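# Rotate fixture plate so empty nest faces robot

## Task

Rotate the fixture's plate until its empty nest is the one closest to the robot, with the plunger's pin fully seated in the plate. Then neither hand may be touching the plate, the plunger or the caps.

## Robot and tools

ROBOT. There are two six-joint arms, left_arm and right_arm. Each ends in a sixteen-motor hand with three fingers and a thumb. right_arm has a right hand and left_arm has its mirror image. Calibrated bases in the scene frame: left_arm at (-0.028, +0.251, +0.046) m and right_arm at (+0.034, -0.280, +0.024) m. Each has a tiny yaw (quat_wxyz z about 0.012 and 0.011). A camera stand is fixed to the floor behind the arms.

FRAMES. Scene frame: origin at table-top height, halfway between the nominal bases. +x points out over the table, +z up, +y toward left_arm. Fixed cameras and the table use the scene frame. Everything about a hand (pose, velocity, target, wrist camera pose, offsets) uses that arm's own base frame.

Hand point axes (right hand): +z runs along straight fingers toward the tips. +x runs across the palm away from the thumb; on the left hand +x points toward the thumb. +y points out of the palm face, which sits at y = -0.062 m. Straight fingers have knuckles at z = -0.017 m and reach 0.139 m beyond that. Fingertips carry 3 cm rubber caps. A rigid mast on the palm side can collide: x +0.05 to +0.10 (sign flipped on the left hand), z -0.16 to -0.11, out to y = +0.06 m.

execute_actions(actions, cameras). actions is a list of actions run one after another. Each action lasts 0.5 s: a table of up to 15 rows at 1/30 s each. If there are fewer rows, the last row is repeated to fill the table.

Each row is 48 numbers in [-1, 1] and always covers both arms:
- 0-5: left_arm dx, dy, dz, rx, ry, rz
- 6-21: left hand's 16 hinge goals
- 22: left current_limit
- 23: left speed
- 24-29: right_arm dx, dy, dz, rx, ry, rz
- 30-45: right hand's 16 hinge goals
- 46: right current_limit
- 47: right speed

Arm numbers are offsets, not poses. They are measured from that arm's Hand target as it was when the action began, along the arm's base axes. Rotation happens about the Hand target position. Every row in an action is measured from that same start, so rows do not add up within an action. Repeating an offset in later actions or calls keeps moving the arm. Scale: 1.0 = 0.6 m for dx, dy, dz and 180 degrees for rx, ry, rz, which together form one rotation vector. A translation longer than 1.0 is shortened along its direction. All zeros asks again for the current target.

Hand numbers are absolute goals, mapped linearly between each hinge's stops. Order: index_mcp, index_abd, index_pip, index_dip, middle_mcp, middle_abd, middle_pip, middle_dip, ring_mcp, ring_abd, ring_pip, ring_dip, thumb_cmc, thumb_axl, thumb_mcp, thumb_ipl. Each bracket gives the angle at +1, the angle at -1, then the straight value (degrees):
- mcp: (-18, +128; +0.75)
- abd: (-60, +60; +0.00)
- pip: (-29, +108; +0.58)
- dip: (-21, +117; +0.70)
- thumb_cmc: (-20, +120; +0.71)
- thumb_axl: (-27, +140; +0.68)
- thumb_mcp: (-69, +109; +0.23)
- thumb_ipl: (-77, +108; +0.17)

Moving toward -1 curls fingers toward the palm and swings abd away from the thumb. thumb_cmc toward -1 brings the thumb around in front of the palm. On the right hand, index_dip goals stop at +71.2 degrees; anything further is treated as +71.2 and hand_goal reports it. A 0 is a real goal. To leave a hand unchanged, send back its hand_goal, hand_current_limit and hand_speed.

current_limit maps -1 to 0 mA and +1 to 550 mA, with a floor of 11 mA. A low limit also slows the hinges and may leave fingers too weak to lift. speed sets how fast goals are approached: (speed+1)/2 of 8.5 rad/s. At the start these are +0.4 and -0.6, and the last values sent persist.

cameras: a list of names, ["all"], [] or null. Images come back only when actions is empty or cameras are requested. An unknown name rejects the call. The cameras are cam_high (504x504), cam_low (504x504), cam_left_wrist and cam_right_wrist (672x504 fisheye).

zoom_image(camera, region=[x0, y0, x1, y1]) shows a closer pixel crop, at most 504x504, of that camera's newest image.

read_manual(section) returns only licence text.

finished_scene(scene=1) ends the scene permanently.

RESULTS. Each hand's end_effector_position (m) and end_effector_quat_wxyz are in its arm's base frame. Readings can be a few cm off, more at long reach.

Hand target is the last commanded pose after clipping, and the next offsets start from it. Orientation is clipped each step to within 40 degrees of the measured one. The hand often stops short of its target; waiting does not fix this, so send the remaining gap as an offset. Very small moves may not start. The right elbow sags under load, so command somewhat higher than you want.

Also reported:
- joint velocities ("within noise" when still)
- joint torques, with numbers 3 and 4 wrapping at ±28 N m
- motor temperatures
- hand_goal
- hand_measured, on the same scale as the goals
- hand_current_ma, positive meaning a push toward -1
- hand_state per motor: moving, goal, blocked or overload
- hand_current_limit and hand_speed

A finger presses only while its goal lies beyond the contact surface. A call returns once the robot is still, or at most 3 s after its last action. The simulation keeps running while you think, holding the last command.

AVOID. A motor that draws 495 mA or more for 5 s cumulatively shuts off for 10 s. A MOTOR HOT line appears at 85 °C; at 100 °C the arm goes limp for 30-60 s. Stretched-out holds and pushing against unreachable poses both heat motors. While an arm is stopped, hand commands are discarded. To end a push, command the target back past the hand point.

Most important: never let anything leave the table, and do not drop or release moving parts. Avoid slamming or striking the fixture or other heavy objects. Never let the two arms collide or press on each other, including one hand gripping the other's fingers. Loose objects may get brief outside nudges. Finish with the plate turned and seated and both hands clear of every part.

Each tool is called after ">>>" in YAML: its name, and indented under it one key for each argument.

## Session

>>> execute_actions:
  actions: []

Scene clock: 0.00 s.
left_arm: end_effector_position=(+0.2467, -0.3417, +0.1942) hand_goal=(+0.754, +0.000, +0.576, +0.696, +0.754, +0.000, +0.576, +0.696, +0.754, +0.000, +0.576, +0.696, +0.714, +0.678, +0.226, +0.168) hand_measured=(+0.754, +0.000, +0.576, +0.696, +0.754, +0.000, +0.576, +0.696, +0.754, +0.000, +0.576, +0.696, +0.714, +0.678, +0.226, +0.168) hand_current_ma=(+0, +0, +0, +0, +0, +0, +0, +0, +0, +0, +0, +0, +0, +0, +0, +0) hand_state=(goal, goal, goal, goal, goal, goal, goal, goal, goal, goal, goal, goal, goal, goal, goal, goal) hand_current_limit=0.40 hand_speed=-0.60 end_effector_quat_wxyz=(+0.373, +0.636, +0.549, +0.393) | right_arm: end_effector_position=(+0.5400, -0.1595, +0.2785) hand_goal=(+0.754, +0.000, +0.576, +0.696, +0.754, +0.000, +0.576, +0.696, +0.754, +0.000, +0.576, +0.696, +0.714, +0.678, +0.226, +0.168) hand_measured=(+0.754, +0.000, +0.576, +0.696, +0.754, +0.000, +0.576, +0.696, +0.754, +0.000, +0.576, +0.696, +0.714, +0.678, +0.226, +0.168) hand_current_ma=(+0, +0, +0, +0, +0, +0, +0, +0, +0, +0, +0, +0, +0, +0, +0, +0) hand_state=(goal, goal, goal, goal, goal, goal, goal, goal, goal, goal, goal, goal, goal, goal, goal, goal) hand_current_limit=0.40 hand_speed=-0.60 end_effector_quat_wxyz=(+0.118, +0.143, +0.983, -0.004)
Joint positions: left_arm=[-1.42 1.444 0.694 -0.409 -1.105 -1.016] | right_arm=[-0.463 1.624 1.641 -1.36 -0.065 -1.738]
Joint velocities: within noise
Joint torques (N m): no reading
Motor temperatures (°C): left_arm=[25 27 26 26 30 25] | right_arm=[28 29 28 29 27 28]
Heat: left arm: hottest wrist yaw 30 °C; right arm: hottest shoulder 29 °C.
Hand target: left_arm +0.2475, -0.3475, +0.1986; +0.379, +0.633, +0.551, +0.390 | right_arm +0.5457, -0.1623, +0.2824; +0.124, +0.142, +0.982, -0.006

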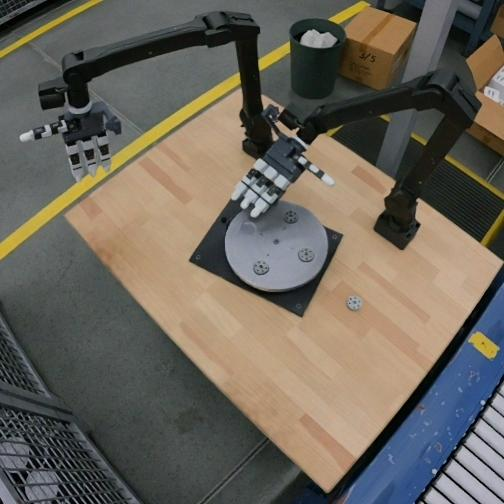

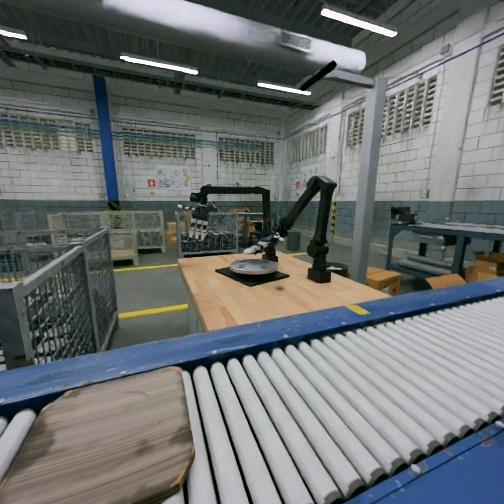

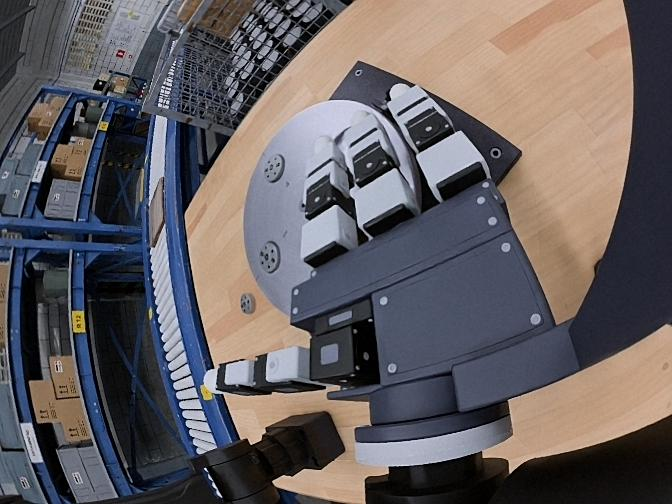

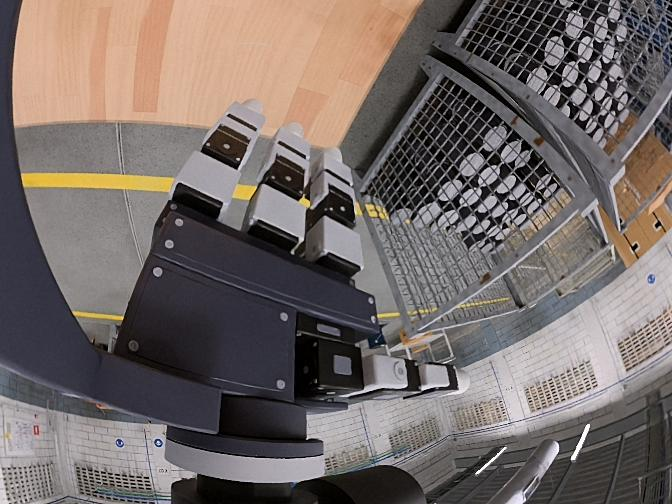

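>>> zoom_image:
  camera: "cam_high"
  region: [180, 180, 380, 330]

>>> zoom_image:
  camera: "cam_low"
  region: [180, 220, 320, 310]

>>> zoom_image:
  camera: "cam_left_wrist"
  region: [220, 50, 540, 330]

Scaled by 2.520 from the camera's 504x504 image, which has a finer 720x720 frame.

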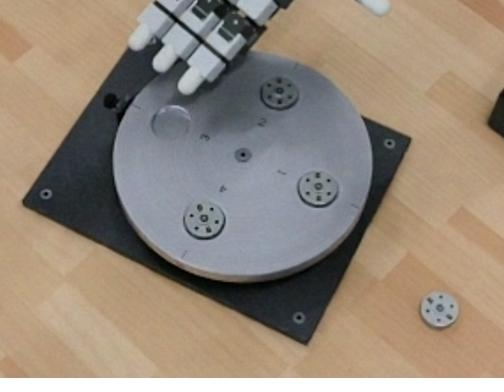

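Scaled by 3.600 from the camera's 504x504 image, which has a finer 720x720 frame.

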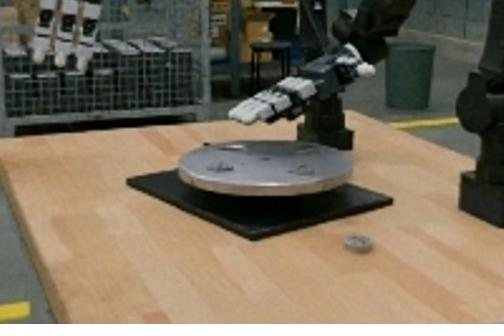

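Scaled by 1.575 from the camera's 672x504 image, which has a finer 960x720 frame.

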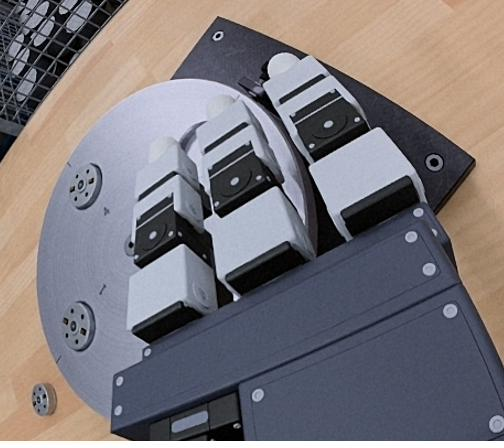

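>>> execute_actions:
  actions:
    - [[0,0.03,0.08,0,0,0,0.754,0,0.576,0.696,0.754,0,0.576,0.696,0.754,0,0.576,0.696,0.714,0.678,0.226,0.168,0.4,-0.6,0,0,0,0,0,0,0.754,0,0.576,0.696,0.754,0,0.576,0.696,0.754,0,0.576,0.696,0.714,0.678,0.226,0.168,0.4,-0.6]]
    - [[-0.15,0.15,0.1,0,0,0,0.754,0,0.576,0.696,0.754,0,0.576,0.696,0.754,0,0.576,0.696,0.714,0.678,0.226,0.168,0.4,-0.6,0,0,0,0,0,0,0.754,0,0.576,0.696,0.754,0,0.576,0.696,0.754,0,0.576,0.696,0.714,0.678,0.226,0.168,0.4,-0.6]]
  cameras: ["all"]

Scene clock: 27.83 s.
left_arm: end_effector_position=(+0.1633, -0.2306, +0.2968) hand_goal=(+0.754, +0.000, +0.576, +0.696, +0.754, +0.000, +0.576, +0.696, +0.754, +0.000, +0.576, +0.696, +0.714, +0.678, +0.226, +0.168) hand_measured=(+0.762, +0.000, +0.576, +0.696, +0.762, +0.000, +0.576, +0.696, +0.762, +0.000, +0.576, +0.696, +0.720, +0.678, +0.226, +0.168) hand_current_ma=(+29, +0, +2, +0, +28, +0, +2, +0, +27, +0, +2, +0, +24, -2, -4, -1) hand_state=(goal, goal, goal, goal, goal, goal, goal, goal, goal, goal, goal, goal, goal, goal, goal, goal) hand_current_limit=0.40 hand_speed=-0.60 end_effector_quat_wxyz=(+0.402, +0.648, +0.514, +0.393) | right_arm: end_effector_position=(+0.5400, -0.1595, +0.2785) hand_goal=(+0.754, +0.000, +0.576, +0.696, +0.754, +0.000, +0.576, +0.696, +0.754, +0.000, +0.576, +0.696, +0.714, +0.678, +0.226, +0.168) hand_measured=(+0.754, +0.000, +0.576, +0.696, +0.754, +0.000, +0.576, +0.696, +0.754, +0.000, +0.576, +0.696, +0.714, +0.678, +0.224, +0.168) hand_current_ma=(-2, +0, +2, +0, -2, +0, +2, +0, -2, +0, +2, +0, +1, -2, -6, -1) hand_state=(goal, goal, goal, goal, goal, goal, goal, goal, goal, goal, goal, goal, goal, goal, goal, goal) hand_current_limit=0.40 hand_speed=-0.60 end_effector_quat_wxyz=(+0.118, +0.143, +0.983, -0.004)
Joint positions: left_arm=[-1.706 0.97 0.63 -1.254 -1.194 -1.492] | right_arm=[-0.463 1.624 1.641 -1.36 -0.065 -1.738]
Joint torques (N m): left_arm=[-0.73 -4.31 10.02 -0.24 -1.15 -0.02] | right_arm=[0.26 -14.62 11.4 1.51 -0.22 0.05]
Heat: left arm: hottest wrist yaw 31 °C; right arm: hottest shoulder 30 °C.
Hand target: left_arm +0.1575, -0.2395, +0.3066; +0.379, +0.633, +0.551, +0.390 | right_arm +0.5457, -0.1623, +0.2824; +0.124, +0.142, +0.982, -0.006
Off the commanded pose: left_arm 0.014 m, 5 deg | right_arm 0.007 m, 1 deg.

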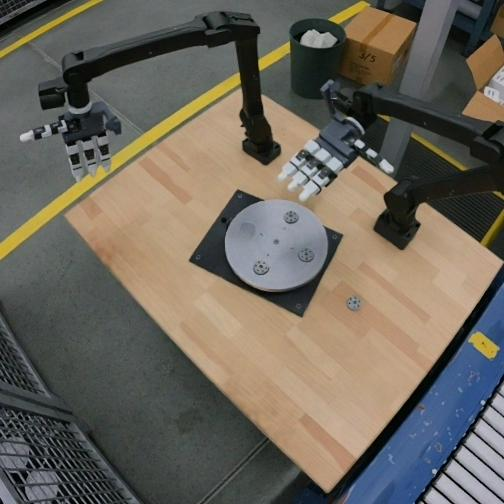

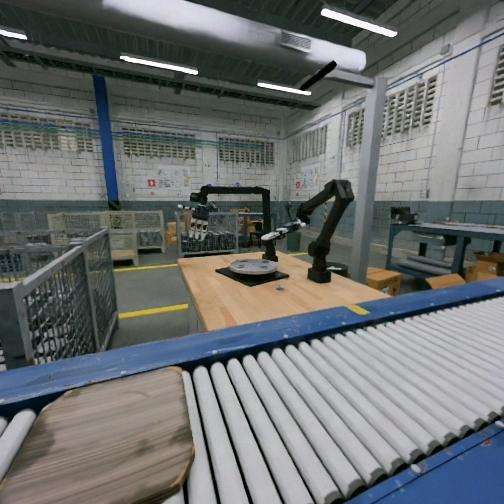

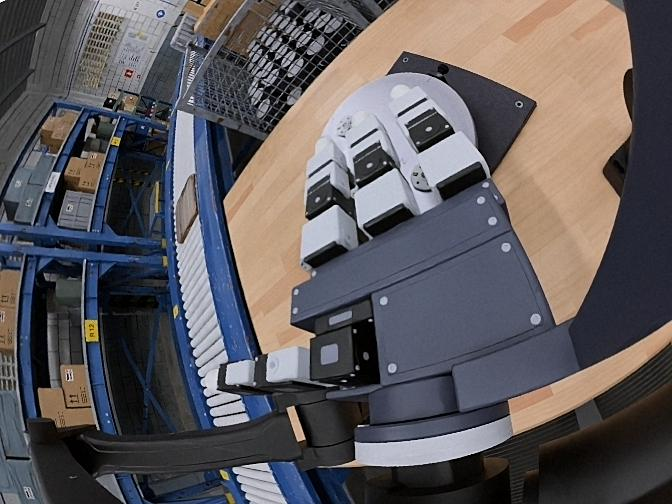

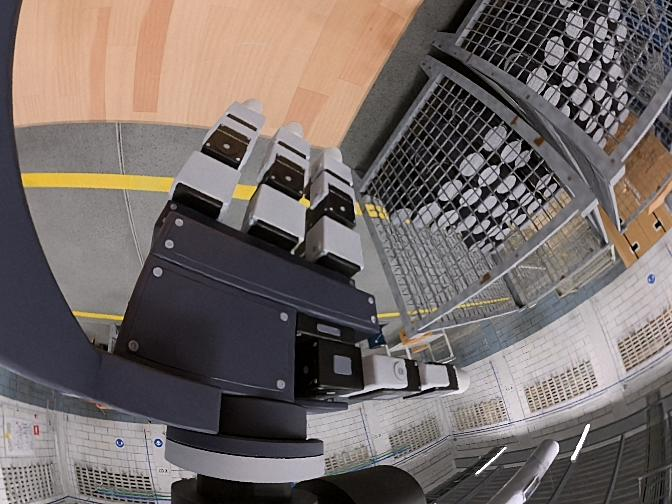

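>>> zoom_image:
  camera: "cam_high"
  region: [180, 180, 350, 320]

>>> zoom_image:
  camera: "cam_high"
  region: [200, 190, 270, 260]

>>> zoom_image:
  camera: "cam_low"
  region: [200, 240, 300, 300]

>>> zoom_image:
  camera: "cam_left_wrist"
  region: [320, 40, 560, 220]

Scaled by 2.965 from the camera's 504x504 image, which has a finer 720x720 frame.

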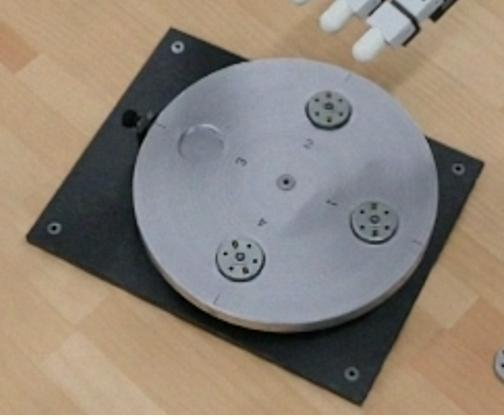

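Scaled by 7.200 from the camera's 504x504 image, which has a finer 720x720 frame.

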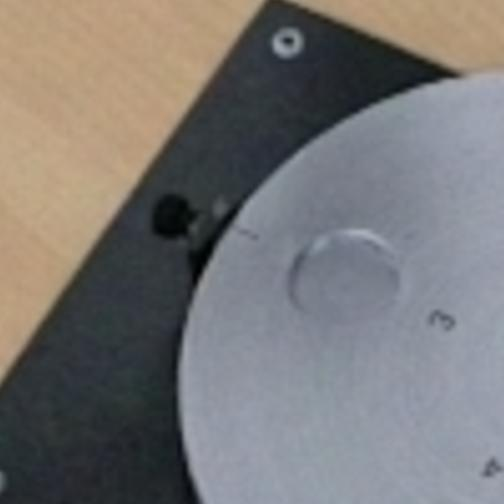

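Scaled by 5.040 from the camera's 504x504 image, which has a finer 720x720 frame.

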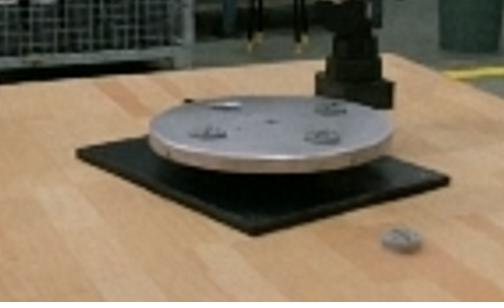

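Scaled by 2.100 from the camera's 672x504 image, which has a finer 960x720 frame.

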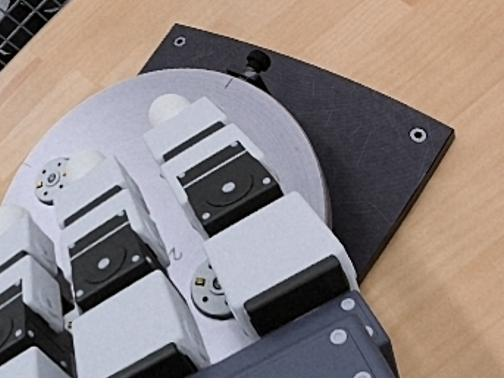

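>>> execute_actions:
  actions:
    - [[0,0.15,0,0,0,0,0.754,0,0.576,0.696,0.754,0,0.576,0.696,0.754,0,0.576,0.696,0.714,0.678,0.226,0.168,0.4,-0.6,-0.2,0.15,0,0,0,0,0.754,0,0.576,0.696,0.754,0,0.576,0.696,0.754,0,0.576,0.696,0.714,0.678,0.226,0.168,0.4,-0.6]]
    - [[0,0.05,0,0,0,0,0.754,0,0.576,0.696,0.754,0,0.576,0.696,0.754,0,0.576,0.696,0.714,0.678,0.226,0.168,0.4,-0.6,-0.2,0.2,0,0,0,0,0.754,0,0.576,0.696,0.754,0,0.576,0.696,0.754,0,0.576,0.696,0.714,0.678,0.226,0.168,0.4,-0.6]]
    - [[0,0,0,0,0,0,0.754,0,0.576,0.696,0.754,0,0.576,0.696,0.754,0,0.576,0.696,0.714,0.678,0.226,0.168,0.4,-0.6,-0.01,0.15,-0.08,0,0,0,0.754,0,0.576,0.696,0.754,0,0.576,0.696,0.754,0,0.576,0.696,0.714,0.678,0.226,0.168,0.4,-0.6]]
  cameras: ["all"]

Scene clock: 105.47 s.
left_arm: end_effector_position=(+0.1632, -0.1248, +0.3056) hand_goal=(+0.754, +0.000, +0.576, +0.696, +0.754, +0.000, +0.576, +0.696, +0.754, +0.000, +0.576, +0.696, +0.714, +0.678, +0.226, +0.168) hand_measured=(+0.762, +0.000, +0.576, +0.696, +0.762, +0.000, +0.576, +0.696, +0.762, +0.000, +0.576, +0.696, +0.722, +0.678, +0.224, +0.168) hand_current_ma=(+29, +0, +2, +0, +28, +0, +2, +0, +27, +0, +2, +0, +26, -2, -4, -1) hand_state=(goal, goal, goal, goal, goal, goal, goal, goal, goal, goal, goal, goal, goal, goal, goal, goal) hand_current_limit=0.40 hand_speed=-0.60 end_effector_quat_wxyz=(+0.425, +0.633, +0.538, +0.360) | right_arm: end_effector_position=(+0.2966, +0.1329, +0.2381) hand_goal=(+0.754, +0.000, +0.576, +0.696, +0.754, +0.000, +0.576, +0.696, +0.754, +0.000, +0.576, +0.696, +0.714, +0.678, +0.226, +0.168) hand_measured=(+0.752, +0.000, +0.576, +0.696, +0.754, +0.000, +0.576, +0.696, +0.754, +0.000, +0.576, +0.696, +0.714, +0.678, +0.222, +0.168) hand_current_ma=(-2, +1, +1, +0, -2, +1, +1, +0, -1, +1, +1, +0, +1, -2, -12, -1) hand_state=(goal, goal, goal, goal, goal, goal, goal, goal, goal, goal, goal, goal, goal, goal, goal, goal) hand_current_limit=0.40 hand_speed=-0.60 end_effector_quat_wxyz=(+0.125, +0.140, +0.982, -0.004)
Joint positions: left_arm=[-1.827 0.633 0.517 -1.674 -1.171 -1.81] | right_arm=[0.303 0.845 0.875 -1.377 0.115 -0.997]
Joint torques (N m): left_arm=[-1.2 -2.55 6.95 -0.62 -1.28 -0.03] | right_arm=[1.61 -1.96 9.63 1.98 0.17 0.19]
Motor temperatures (°C): left_arm=[25 27 35 26 32 25] | right_arm=[28 32 34 29 27 28]
Heat: left arm: hottest elbow 35 °C; right arm: hottest elbow 34 °C.
Hand target: left_arm +0.1575, -0.1195, +0.3066; +0.379, +0.633, +0.551, +0.390 | right_arm +0.2996, +0.1377, +0.2345; +0.124, +0.142, +0.982, -0.006
Off the commanded pose: left_arm 0.008 m, 6 deg | right_arm 0.007 m, 0 deg.
joint sent to its limit (left arm) — joint 4 (wrist pitch), lower limit. The joint targets are off in position and orientation.

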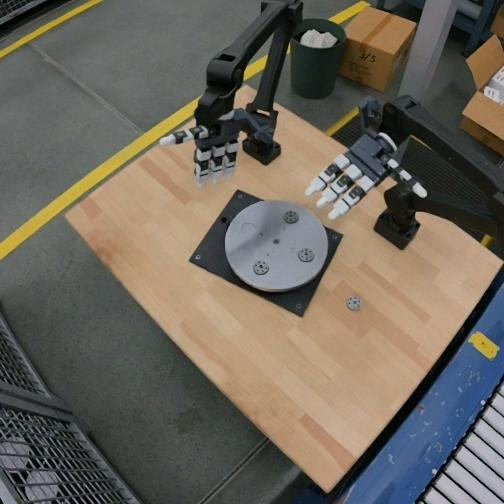

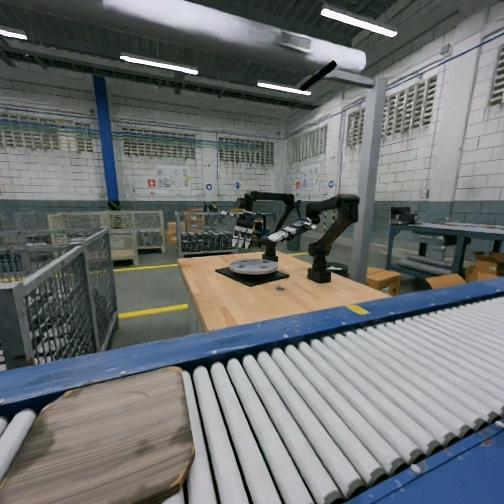

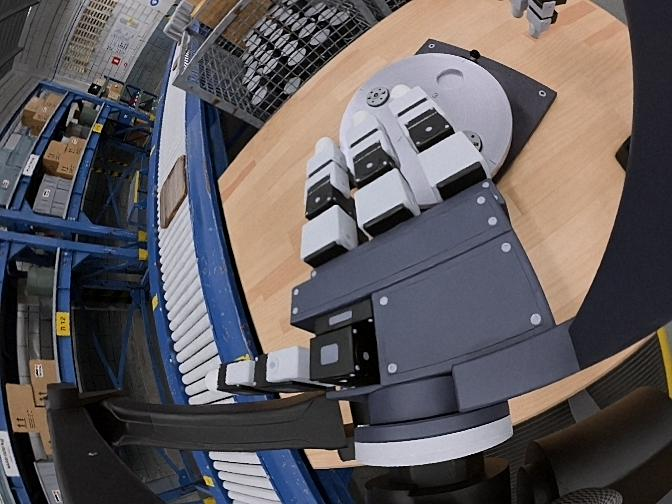

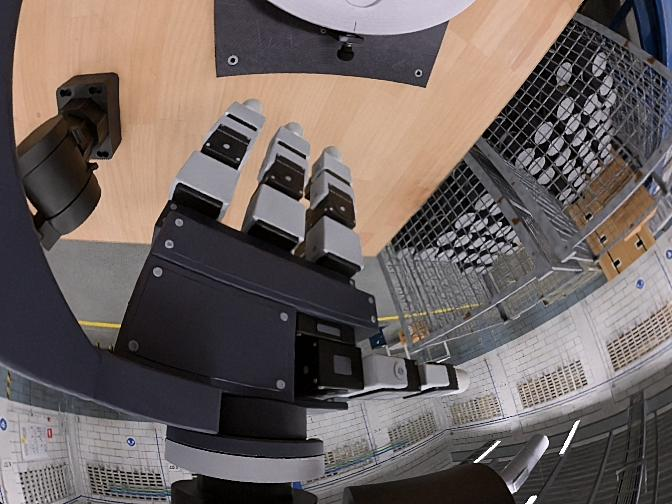

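>>> zoom_image:
  camera: "cam_right_wrist"
  region: [280, 0, 420, 105]

>>> zoom_image:
  camera: "cam_high"
  region: [180, 180, 250, 250]

Scaled by 3.600 from the camera's 672x504 image, which has a finer 960x720 frame.

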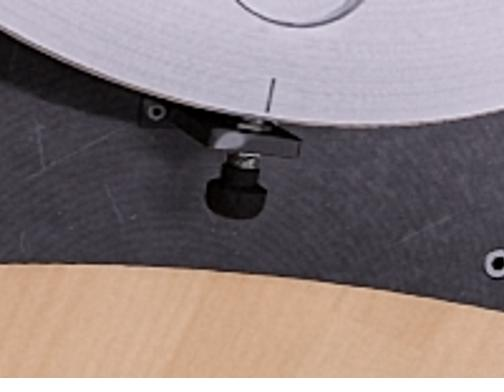

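Scaled by 7.200 from the camera's 504x504 image, which has a finer 720x720 frame.

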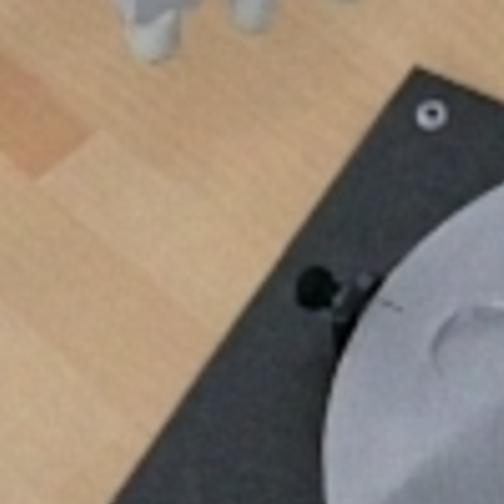

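>>> execute_actions:
  actions:
    - [[0,0,0,0,0,0,0.754,0,0.576,0.696,0.754,0,0.576,0.696,0.754,0,0.576,0.696,0.714,0.678,0.226,0.168,0.4,-0.6,0.03,-0.12,0.02,0.1375,0.0327,0.0925,0.754,0,0.576,0.696,0.754,0,0.576,0.696,0.754,0,0.576,0.696,0.714,0.678,0.226,0.168,0.4,-0.6]]
    - [[0,0,0,0,0,0,0.754,0,0.576,0.696,0.754,0,0.576,0.696,0.754,0,0.576,0.696,0.714,0.678,0.226,0.168,0.4,-0.6,0.02,-0.07,-0.03,0.1375,0.0327,0.0925,0.754,0,0.576,0.696,0.754,0,0.576,0.696,0.754,0,0.576,0.696,0.714,0.678,0.226,0.168,0.4,-0.6]]
  cameras: ["cam_high","cam_right_wrist"]

Scene clock: 213.17 s.
left_arm: end_effector_position=(+0.1630, -0.1248, +0.3059) hand_goal=(+0.754, +0.000, +0.576, +0.696, +0.754, +0.000, +0.576, +0.696, +0.754, +0.000, +0.576, +0.696, +0.714, +0.678, +0.226, +0.168) hand_measured=(+0.762, +0.000, +0.576, +0.696, +0.762, +0.000, +0.576, +0.696, +0.762, +0.000, +0.576, +0.696, +0.722, +0.678, +0.224, +0.168) hand_current_ma=(+29, +0, +2, +0, +28, +0, +2, +0, +27, +0, +2, +0, +26, -2, -4, -1) hand_state=(goal, goal, goal, goal, goal, goal, goal, goal, goal, goal, goal, goal, goal, goal, goal, goal) hand_current_limit=0.40 hand_speed=-0.60 end_effector_quat_wxyz=(+0.427, +0.633, +0.538, +0.358) | right_arm: end_effector_position=(+0.3205, +0.0251, +0.2191) hand_goal=(+0.754, +0.000, +0.576, +0.696, +0.754, +0.000, +0.576, +0.696, +0.754, +0.000, +0.576, +0.696, +0.714, +0.678, +0.226, +0.168) hand_measured=(+0.758, +0.000, +0.576, +0.696, +0.760, +0.000, +0.576, +0.696, +0.758, +0.000, +0.576, +0.696, +0.720, +0.678, +0.222, +0.168) hand_current_ma=(+13, +0, +1, +0, +16, +0, +1, +0, +13, +0, +1, +0, +17, -2, -12, -1) hand_state=(goal, goal, goal, goal, goal, goal, goal, goal, goal, goal, goal, goal, goal, goal, goal, goal) hand_current_limit=0.40 hand_speed=-0.60 end_effector_quat_wxyz=(-0.042, +0.050, +0.933, +0.354)
Joint positions: left_arm=[-1.829 0.632 0.517 -1.674 -1.172 -1.813] | right_arm=[-0.475 1.369 0.958 -1.589 -0.609 -2.076]
Joint torques (N m): left_arm=[-1.32 -1.67 6.97 -0.62 -1.27 -0.01] | right_arm=[1.61 -7.53 11 -0.76 -0.68 -0.11]
Heat: left arm: hottest elbow 34 °C; right arm: hottest elbow 36 °C.
Hand target: left_arm +0.1575, -0.1196, +0.3066; +0.379, +0.633, +0.551, +0.389 | right_arm +0.3296, +0.0237, +0.2285; -0.046, -0.099, +0.901, +0.419
Off the commanded pose: left_arm 0.008 m, 7 deg | right_arm 0.013 m, 19 deg.
joint sent to its limit (left arm) — joint 4 (wrist pitch), lower limit. The joint targets are off in position and orientation.
joint sent to its limit (right arm) — joint 6 (wrist roll), lower limit. The joint targets are off in orientation, not in position.
Images, in order (width x height): cam_high 504x504, cam_right_wrist 672x504.

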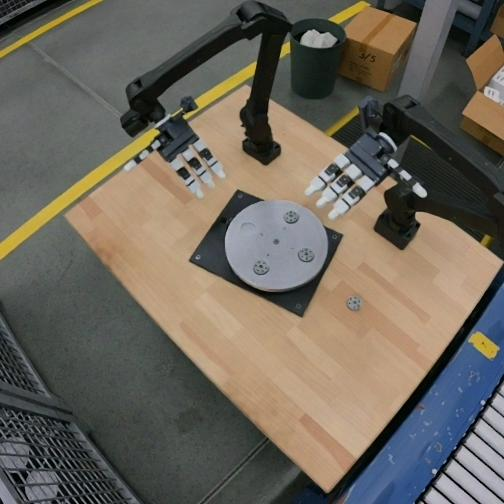

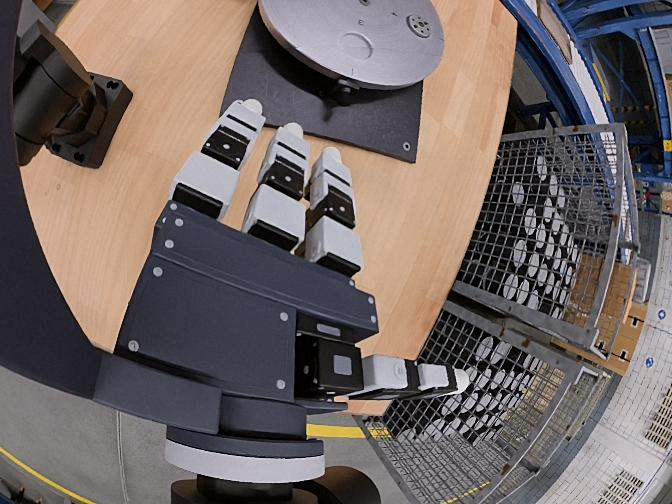

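>>> execute_actions:
  actions:
    - [[0,0,0,0,0,0,0.754,0,0.576,0.696,0.754,0,0.576,0.696,0.754,0,0.576,0.696,0.714,0.678,0.226,0.168,0.4,-0.6,0.023,0.053,-0.067,0,0,0,0.754,0,0.576,0.696,0.754,0,0.576,0.696,0.754,0,0.576,0.696,0.714,0.678,0.226,0.168,0.4,-0.6]]
  cameras: ["cam_high","cam_right_wrist"]

>>> zoom_image:
  camera: "cam_high"
  region: [180, 170, 260, 250]

>>> zoom_image:
  camera: "cam_right_wrist"
  region: [220, 30, 420, 180]

Scene clock: 224.90 s.
left_arm: end_effector_position=(+0.1630, -0.1248, +0.3059) hand_goal=(+0.754, +0.000, +0.576, +0.696, +0.754, +0.000, +0.576, +0.696, +0.754, +0.000, +0.576, +0.696, +0.714, +0.678, +0.226, +0.168) hand_measured=(+0.762, +0.000, +0.576, +0.696, +0.762, +0.000, +0.576, +0.696, +0.762, +0.000, +0.576, +0.696, +0.722, +0.678, +0.224, +0.168) hand_current_ma=(+29, +0, +2, +0, +28, +0, +2, +0, +27, +0, +2, +0, +26, -2, -4, -1) hand_state=(goal, goal, goal, goal, goal, goal, goal, goal, goal, goal, goal, goal, goal, goal, goal, goal) hand_current_limit=0.40 hand_speed=-0.60 end_effector_quat_wxyz=(+0.427, +0.633, +0.538, +0.358) | right_arm: end_effector_position=(+0.3439, +0.0523, +0.1933) hand_goal=(+0.754, +0.000, +0.576, +0.696, +0.754, +0.000, +0.576, +0.696, +0.754, +0.000, +0.576, +0.696, +0.714, +0.678, +0.226, +0.168) hand_measured=(+0.758, +0.000, +0.576, +0.696, +0.760, +0.000, +0.576, +0.696, +0.758, +0.000, +0.576, +0.696, +0.720, +0.678, +0.222, +0.168) hand_current_ma=(+13, +0, +1, +0, +16, +0, +1, +0, +13, +0, +1, +0, +17, -2, -12, -1) hand_state=(goal, goal, goal, goal, goal, goal, goal, goal, goal, goal, goal, goal, goal, goal, goal, goal) hand_current_limit=0.40 hand_speed=-0.60 end_effector_quat_wxyz=(-0.033, +0.002, +0.929, +0.368)
Joint positions: left_arm=[-1.829 0.632 0.517 -1.674 -1.172 -1.813] | right_arm=[-0.372 1.459 0.958 -1.465 -0.663 -2.076]
Joint torques (N m): left_arm=[-0.73 -1.61 6.86 -0.58 -1.29 -0.02] | right_arm=[1.38 -8.47 7.1 0.25 -0.97 -0.12]
Heat: left arm: hottest elbow 34 °C; right arm: hottest elbow 35 °C.
Hand target: left_arm +0.1575, -0.1196, +0.3066; +0.379, +0.633, +0.551, +0.390 | right_arm +0.3434, +0.0555, +0.1882; -0.046, -0.099, +0.901, +0.419
Off the commanded pose: left_arm 0.008 m, 7 deg | right_arm 0.006 m, 13 deg.
joint sent to its limit (left arm) — joint 4 (wrist pitch), lower limit. The joint targets are off in position and orientation.
joint sent to its limit (right arm) — joint 6 (wrist roll), lower limit. The joint targets are off in orientation, not in position.
Images, in order (width x height): cam_high 504x504, cam_right_wrist 672x504.

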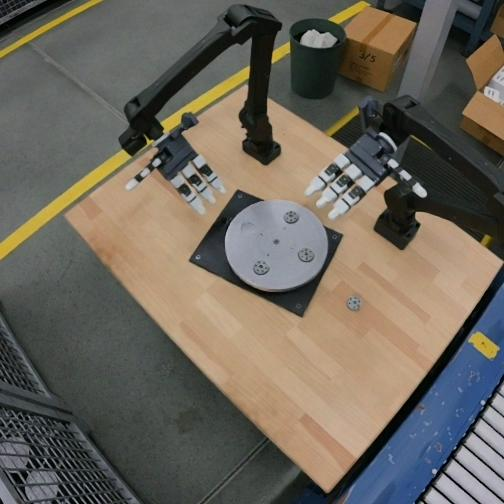

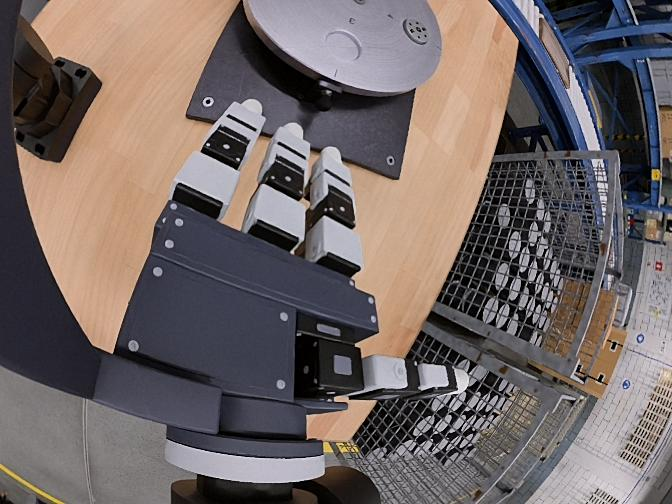

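Scaled by 6.300 from the camera's 504x504 image, which has a finer 720x720 frame.

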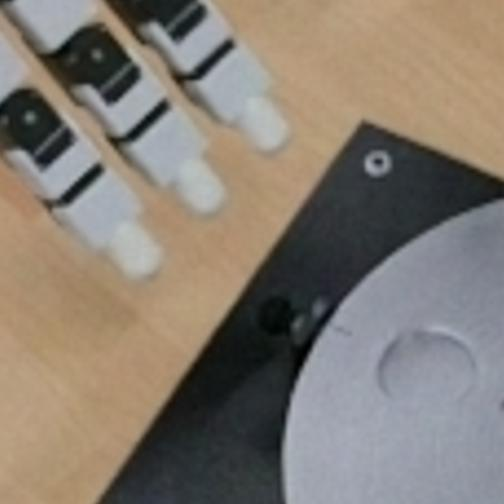

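Scaled by 2.520 from the camera's 672x504 image, which has a finer 960x720 frame.

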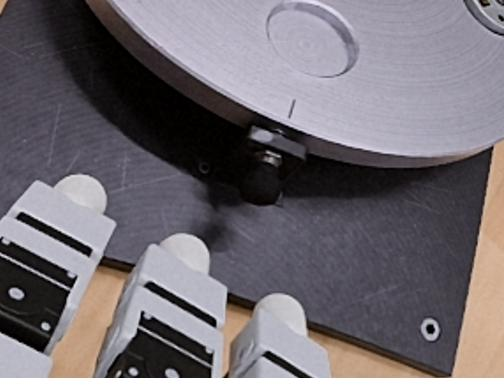

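>>> execute_actions:
  actions:
    - [[0,0,0,0,0,0,0.754,0,0.576,0.696,0.754,0,0.576,0.696,0.754,0,0.576,0.696,0.714,0.678,0.226,0.168,0.4,-0.6,-0.015,0.055,-0.02,0,0,0,0.754,0.12,0.576,0.696,0.754,-0.12,0.576,0.696,0.754,-0.14,0.576,0.696,0.714,0.678,0.226,0.168,0.4,-0.6]]
  cameras: ["cam_high","cam_right_wrist"]

>>> zoom_image:
  camera: "cam_high"
  region: [180, 170, 260, 250]

>>> zoom_image:
  camera: "cam_right_wrist"
  region: [220, 30, 420, 180]

Scene clock: 249.57 s.
left_arm: end_effector_position=(+0.1630, -0.1248, +0.3059) hand_goal=(+0.754, +0.000, +0.576, +0.696, +0.754, +0.000, +0.576, +0.696, +0.754, +0.000, +0.576, +0.696, +0.714, +0.678, +0.226, +0.168) hand_measured=(+0.762, +0.000, +0.576, +0.696, +0.762, +0.000, +0.576, +0.696, +0.762, +0.000, +0.576, +0.696, +0.722, +0.678, +0.224, +0.168) hand_current_ma=(+29, +0, +2, +0, +28, +0, +2, +0, +27, +0, +2, +0, +26, -2, -4, -1) hand_state=(goal, goal, goal, goal, goal, goal, goal, goal, goal, goal, goal, goal, goal, goal, goal, goal) hand_current_limit=0.40 hand_speed=-0.60 end_effector_quat_wxyz=(+0.427, +0.633, +0.538, +0.358) | right_arm: end_effector_position=(+0.3383, +0.0843, +0.1854) hand_goal=(+0.754, +0.120, +0.576, +0.696, +0.754, -0.120, +0.576, +0.696, +0.754, -0.140, +0.576, +0.696, +0.714, +0.678, +0.226, +0.168) hand_measured=(+0.758, +0.118, +0.576, +0.696, +0.760, -0.116, +0.576, +0.696, +0.758, -0.136, +0.576, +0.696, +0.720, +0.678, +0.222, +0.168) hand_current_ma=(+13, -6, +1, +0, +16, +9, +1, +0, +13, +9, +1, +0, +18, -2, -12, -1) hand_state=(goal, goal, goal, goal, goal, goal, goal, goal, goal, goal, goal, goal, goal, goal, goal, goal) hand_current_limit=0.40 hand_speed=-0.60 end_effector_quat_wxyz=(-0.025, -0.034, +0.922, +0.384)
Joint positions: left_arm=[-1.829 0.632 0.517 -1.674 -1.172 -1.813] | right_arm=[-0.291 1.459 0.914 -1.396 -0.716 -2.077]
Joint torques (N m): left_arm=[-1.2 -1.9 6.89 -0.68 -1.23 0.01] | right_arm=[1.38 -7.82 6.12 0.29 -1.01 -0.11]
Heat: left arm: hottest elbow 34 °C; right arm: hottest elbow 34 °C.
Hand target: left_arm +0.1575, -0.1196, +0.3066; +0.379, +0.633, +0.551, +0.390 | right_arm +0.3344, +0.0885, +0.1762; -0.046, -0.099, +0.901, +0.420
Off the commanded pose: left_arm 0.008 m, 7 deg | right_arm 0.011 m, 9 deg.
joint sent to its limit (left arm) — joint 4 (wrist pitch), lower limit. The joint targets are off in position and orientation.
joint sent to its limit (right arm) — joint 6 (wrist roll), lower limit. The joint targets are off in orientation, not in position.
Images, in order (width x height): cam_high 504x504, cam_right_wrist 672x504.

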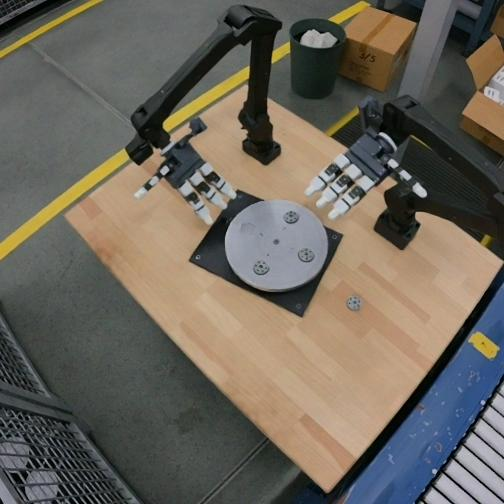

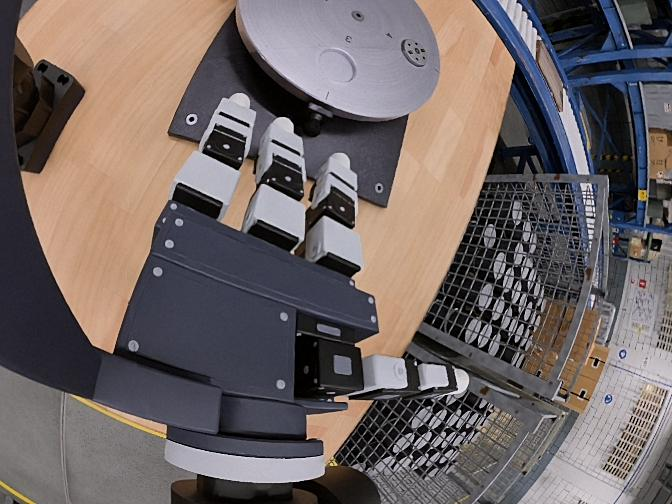

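Scaled by 6.300 from the camera's 504x504 image, which has a finer 720x720 frame.

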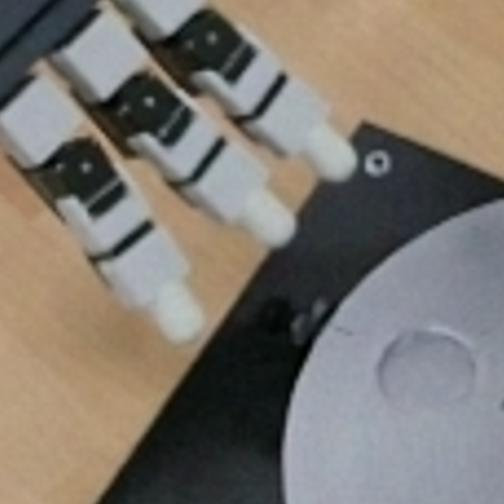

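Scaled by 2.520 from the camera's 672x504 image, which has a finer 960x720 frame.

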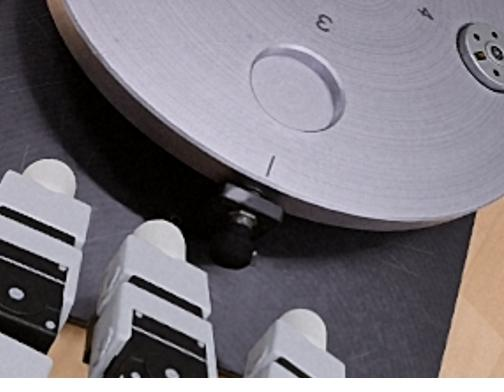

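>>> execute_actions:
  actions:
    - [[0,0,0,0,0,0,0.754,0,0.576,0.696,0.754,0,0.576,0.696,0.754,0,0.576,0.696,0.714,0.678,0.226,0.168,0.4,-0.6,-0.0167,0.040,-0.038,0,0,0,0.754,0.12,0.576,0.696,0.754,-0.12,0.576,0.696,0.754,-0.14,0.576,0.696,0.714,0.678,0.226,0.168,0.4,-0.6]]
  cameras: ["cam_high","cam_right_wrist"]

>>> zoom_image:
  camera: "cam_high"
  region: [180, 170, 260, 250]

>>> zoom_image:
  camera: "cam_right_wrist"
  region: [220, 60, 400, 195]

Scene clock: 271.37 s.
left_arm: end_effector_position=(+0.1630, -0.1248, +0.3059) hand_goal=(+0.754, +0.000, +0.576, +0.696, +0.754, +0.000, +0.576, +0.696, +0.754, +0.000, +0.576, +0.696, +0.714, +0.678, +0.226, +0.168) hand_measured=(+0.762, +0.000, +0.576, +0.696, +0.762, +0.000, +0.576, +0.696, +0.762, +0.000, +0.576, +0.696, +0.722, +0.678, +0.224, +0.168) hand_current_ma=(+29, +0, +2, +0, +28, +0, +2, +0, +27, +0, +2, +0, +26, -2, -4, -1) hand_state=(goal, goal, goal, goal, goal, goal, goal, goal, goal, goal, goal, goal, goal, goal, goal, goal) hand_current_limit=0.40 hand_speed=-0.60 end_effector_quat_wxyz=(+0.427, +0.633, +0.538, +0.358) | right_arm: end_effector_position=(+0.3286, +0.1080, +0.1615) hand_goal=(+0.754, +0.120, +0.576, +0.696, +0.754, -0.120, +0.576, +0.696, +0.754, -0.140, +0.576, +0.696, +0.714, +0.678, +0.226, +0.168) hand_measured=(+0.758, +0.118, +0.576, +0.696, +0.760, -0.116, +0.576, +0.696, +0.758, -0.136, +0.576, +0.696, +0.720, +0.678, +0.222, +0.168) hand_current_ma=(+13, -6, +1, +0, +16, +8, +1, +0, +13, +8, +1, +0, +18, -2, -12, -1) hand_state=(goal, goal, goal, goal, goal, goal, goal, goal, goal, goal, goal, goal, goal, goal, goal, goal) hand_current_limit=0.40 hand_speed=-0.60 end_effector_quat_wxyz=(-0.029, -0.058, +0.915, +0.399)
Joint positions: left_arm=[-1.829 0.632 0.517 -1.674 -1.172 -1.813] | right_arm=[-0.232 1.491 0.854 -1.304 -0.753 -2.077]
Joint torques (N m): left_arm=[-1.2 -1.79 6.86 -0.57 -1.25 -0.02] | right_arm=[1.49 -7.94 5.91 0.21 -1.05 -0.11]
Heat: left arm: hottest elbow 34 °C; right arm: hottest elbow 33 °C.
Hand target: left_arm +0.1575, -0.1196, +0.3066; +0.379, +0.633, +0.551, +0.390 | right_arm +0.3244, +0.1126, +0.1535; -0.046, -0.099, +0.901, +0.420
Off the commanded pose: left_arm 0.008 m, 7 deg | right_arm 0.010 m, 6 deg.
joint sent to its limit (left arm) — joint 4 (wrist pitch), lower limit. The joint targets are off in position and orientation.
joint sent to its limit (right arm) — joint 6 (wrist roll), lower limit. The joint targets are off in orientation, not in position.
Images, in order (width x height): cam_high 504x504, cam_right_wrist 672x504.

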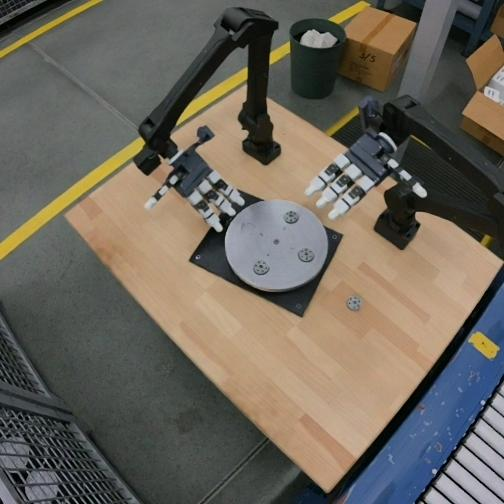

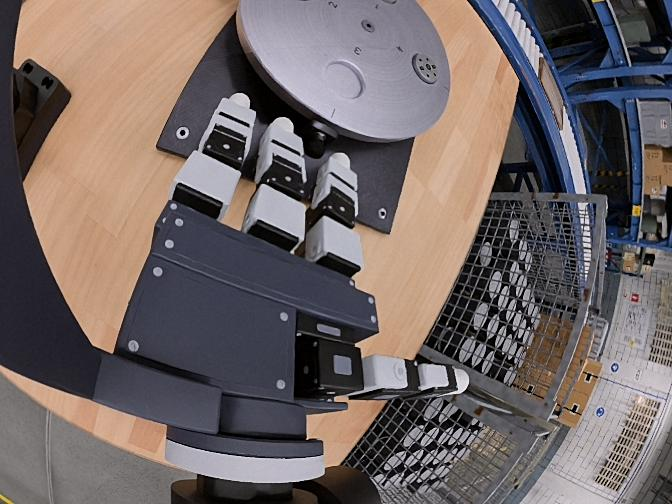

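Scaled by 6.300 from the camera's 504x504 image, which has a finer 720x720 frame.

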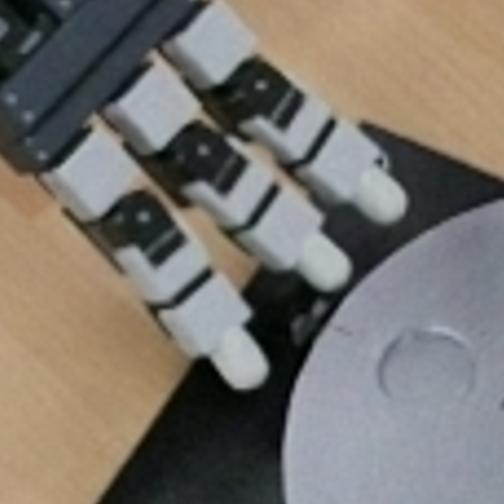

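Scaled by 2.800 from the camera's 672x504 image, which has a finer 960x720 frame.

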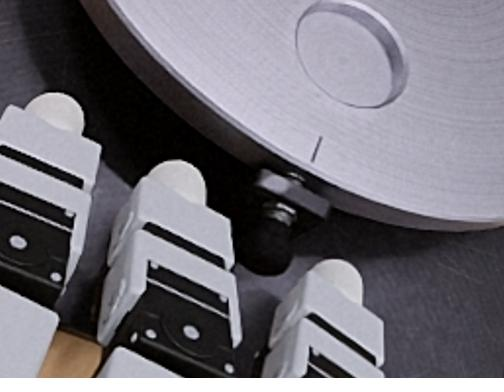

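>>> execute_actions:
  actions:
    - [[0,0,0,0,0,0,0.754,0,0.576,0.696,0.754,0,0.576,0.696,0.754,0,0.576,0.696,0.714,0.678,0.226,0.168,0.4,-0.6,0.006,0.0,0.0,0,0,0,0.754,-0.15,0.576,0.696,0.754,0.15,0.576,0.696,0.754,-0.14,0.576,0.696,0.714,0.678,0.226,0.168,0.4,-0.8]]
    - [[0,0,0,0,0,0,0.754,0,0.576,0.696,0.754,0,0.576,0.696,0.754,0,0.576,0.696,0.714,0.678,0.226,0.168,0.4,-0.6,0,0,0,0,0,0,0.754,-0.25,0.576,0.696,0.754,0.25,0.576,0.696,0.754,-0.14,0.576,0.696,0.714,0.678,0.226,0.168,0.4,-0.8]]
  cameras: ["cam_high","cam_right_wrist"]

>>> zoom_image:
  camera: "cam_right_wrist"
  region: [220, 60, 400, 195]

Scene clock: 287.03 s.
left_arm: end_effector_position=(+0.1630, -0.1248, +0.3059) hand_goal=(+0.754, +0.000, +0.576, +0.696, +0.754, +0.000, +0.576, +0.696, +0.754, +0.000, +0.576, +0.696, +0.714, +0.678, +0.226, +0.168) hand_measured=(+0.762, +0.000, +0.576, +0.696, +0.762, +0.000, +0.576, +0.696, +0.762, +0.000, +0.576, +0.696, +0.722, +0.678, +0.224, +0.168) hand_current_ma=(+29, +0, +2, +0, +28, +0, +2, +0, +27, +0, +2, +0, +26, -2, -4, -1) hand_state=(goal, goal, goal, goal, goal, goal, goal, goal, goal, goal, goal, goal, goal, goal, goal, goal) hand_current_limit=0.40 hand_speed=-0.60 end_effector_quat_wxyz=(+0.427, +0.633, +0.538, +0.358) | right_arm: end_effector_position=(+0.3298, +0.1085, +0.1605) hand_goal=(+0.754, -0.250, +0.576, +0.696, +0.754, +0.250, +0.576, +0.696, +0.754, -0.140, +0.576, +0.696, +0.714, +0.678, +0.226, +0.168) hand_measured=(+0.758, -0.022, +0.576, +0.696, +0.760, +0.056, +0.576, +0.696, +0.758, -0.136, +0.576, +0.696, +0.720, +0.678, +0.222, +0.168) hand_current_ma=(+14, +385, +1, +0, +16, -385, +1, +0, +13, +7, +1, +0, +18, -2, -12, -1) hand_state=(goal, blocked, goal, goal, goal, blocked, goal, goal, goal, goal, goal, goal, goal, goal, goal, goal) hand_current_limit=0.40 hand_speed=-0.80 end_effector_quat_wxyz=(-0.029, -0.058, +0.914, +0.401)
Joint positions: left_arm=[-1.829 0.632 0.517 -1.674 -1.172 -1.813] | right_arm=[-0.23 1.497 0.854 -1.299 -0.759 -2.077]
Joint torques (N m): left_arm=[-1.08 -2.02 6.93 -0.65 -1.25 -0.03] | right_arm=[1.61 -7.71 6.65 0.06 -0.88 -0.11]
Heat: left arm: hottest elbow 34 °C; right arm: hottest elbow 33 °C.
Hand target: left_arm +0.1575, -0.1196, +0.3066; +0.379, +0.633, +0.551, +0.390 | right_arm +0.3280, +0.1125, +0.1535; -0.046, -0.099, +0.901, +0.419
Off the commanded pose: left_arm 0.008 m, 7 deg | right_arm 0.008 m, 6 deg.
joint sent to its limit (left arm) — joint 4 (wrist pitch), lower limit. The joint targets are off in position and orientation.
joint sent to its limit (right arm) — joint 6 (wrist roll), lower limit. The joint targets are off in orientation, not in position.
Images, in order (width x height): cam_high 504x504, cam_right_wrist 672x504.

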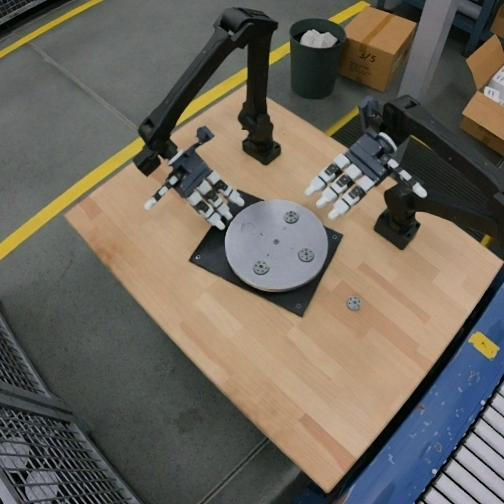

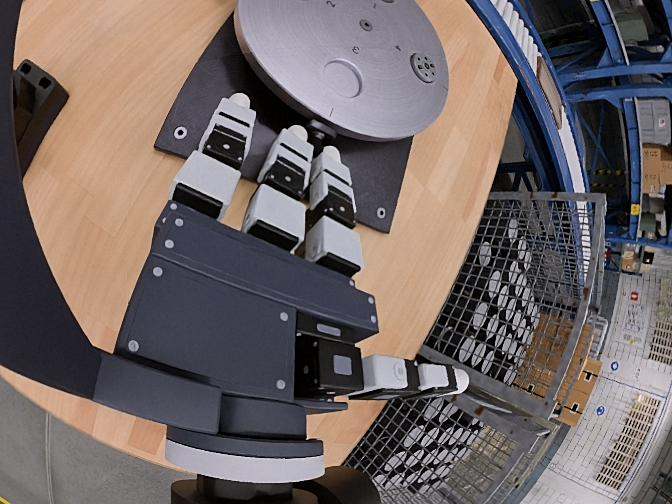

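Scaled by 2.800 from the camera's 672x504 image, which has a finer 960x720 frame.

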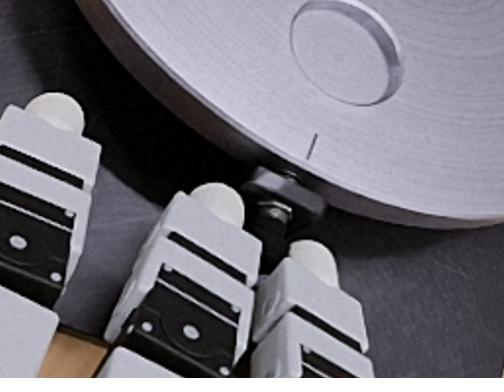

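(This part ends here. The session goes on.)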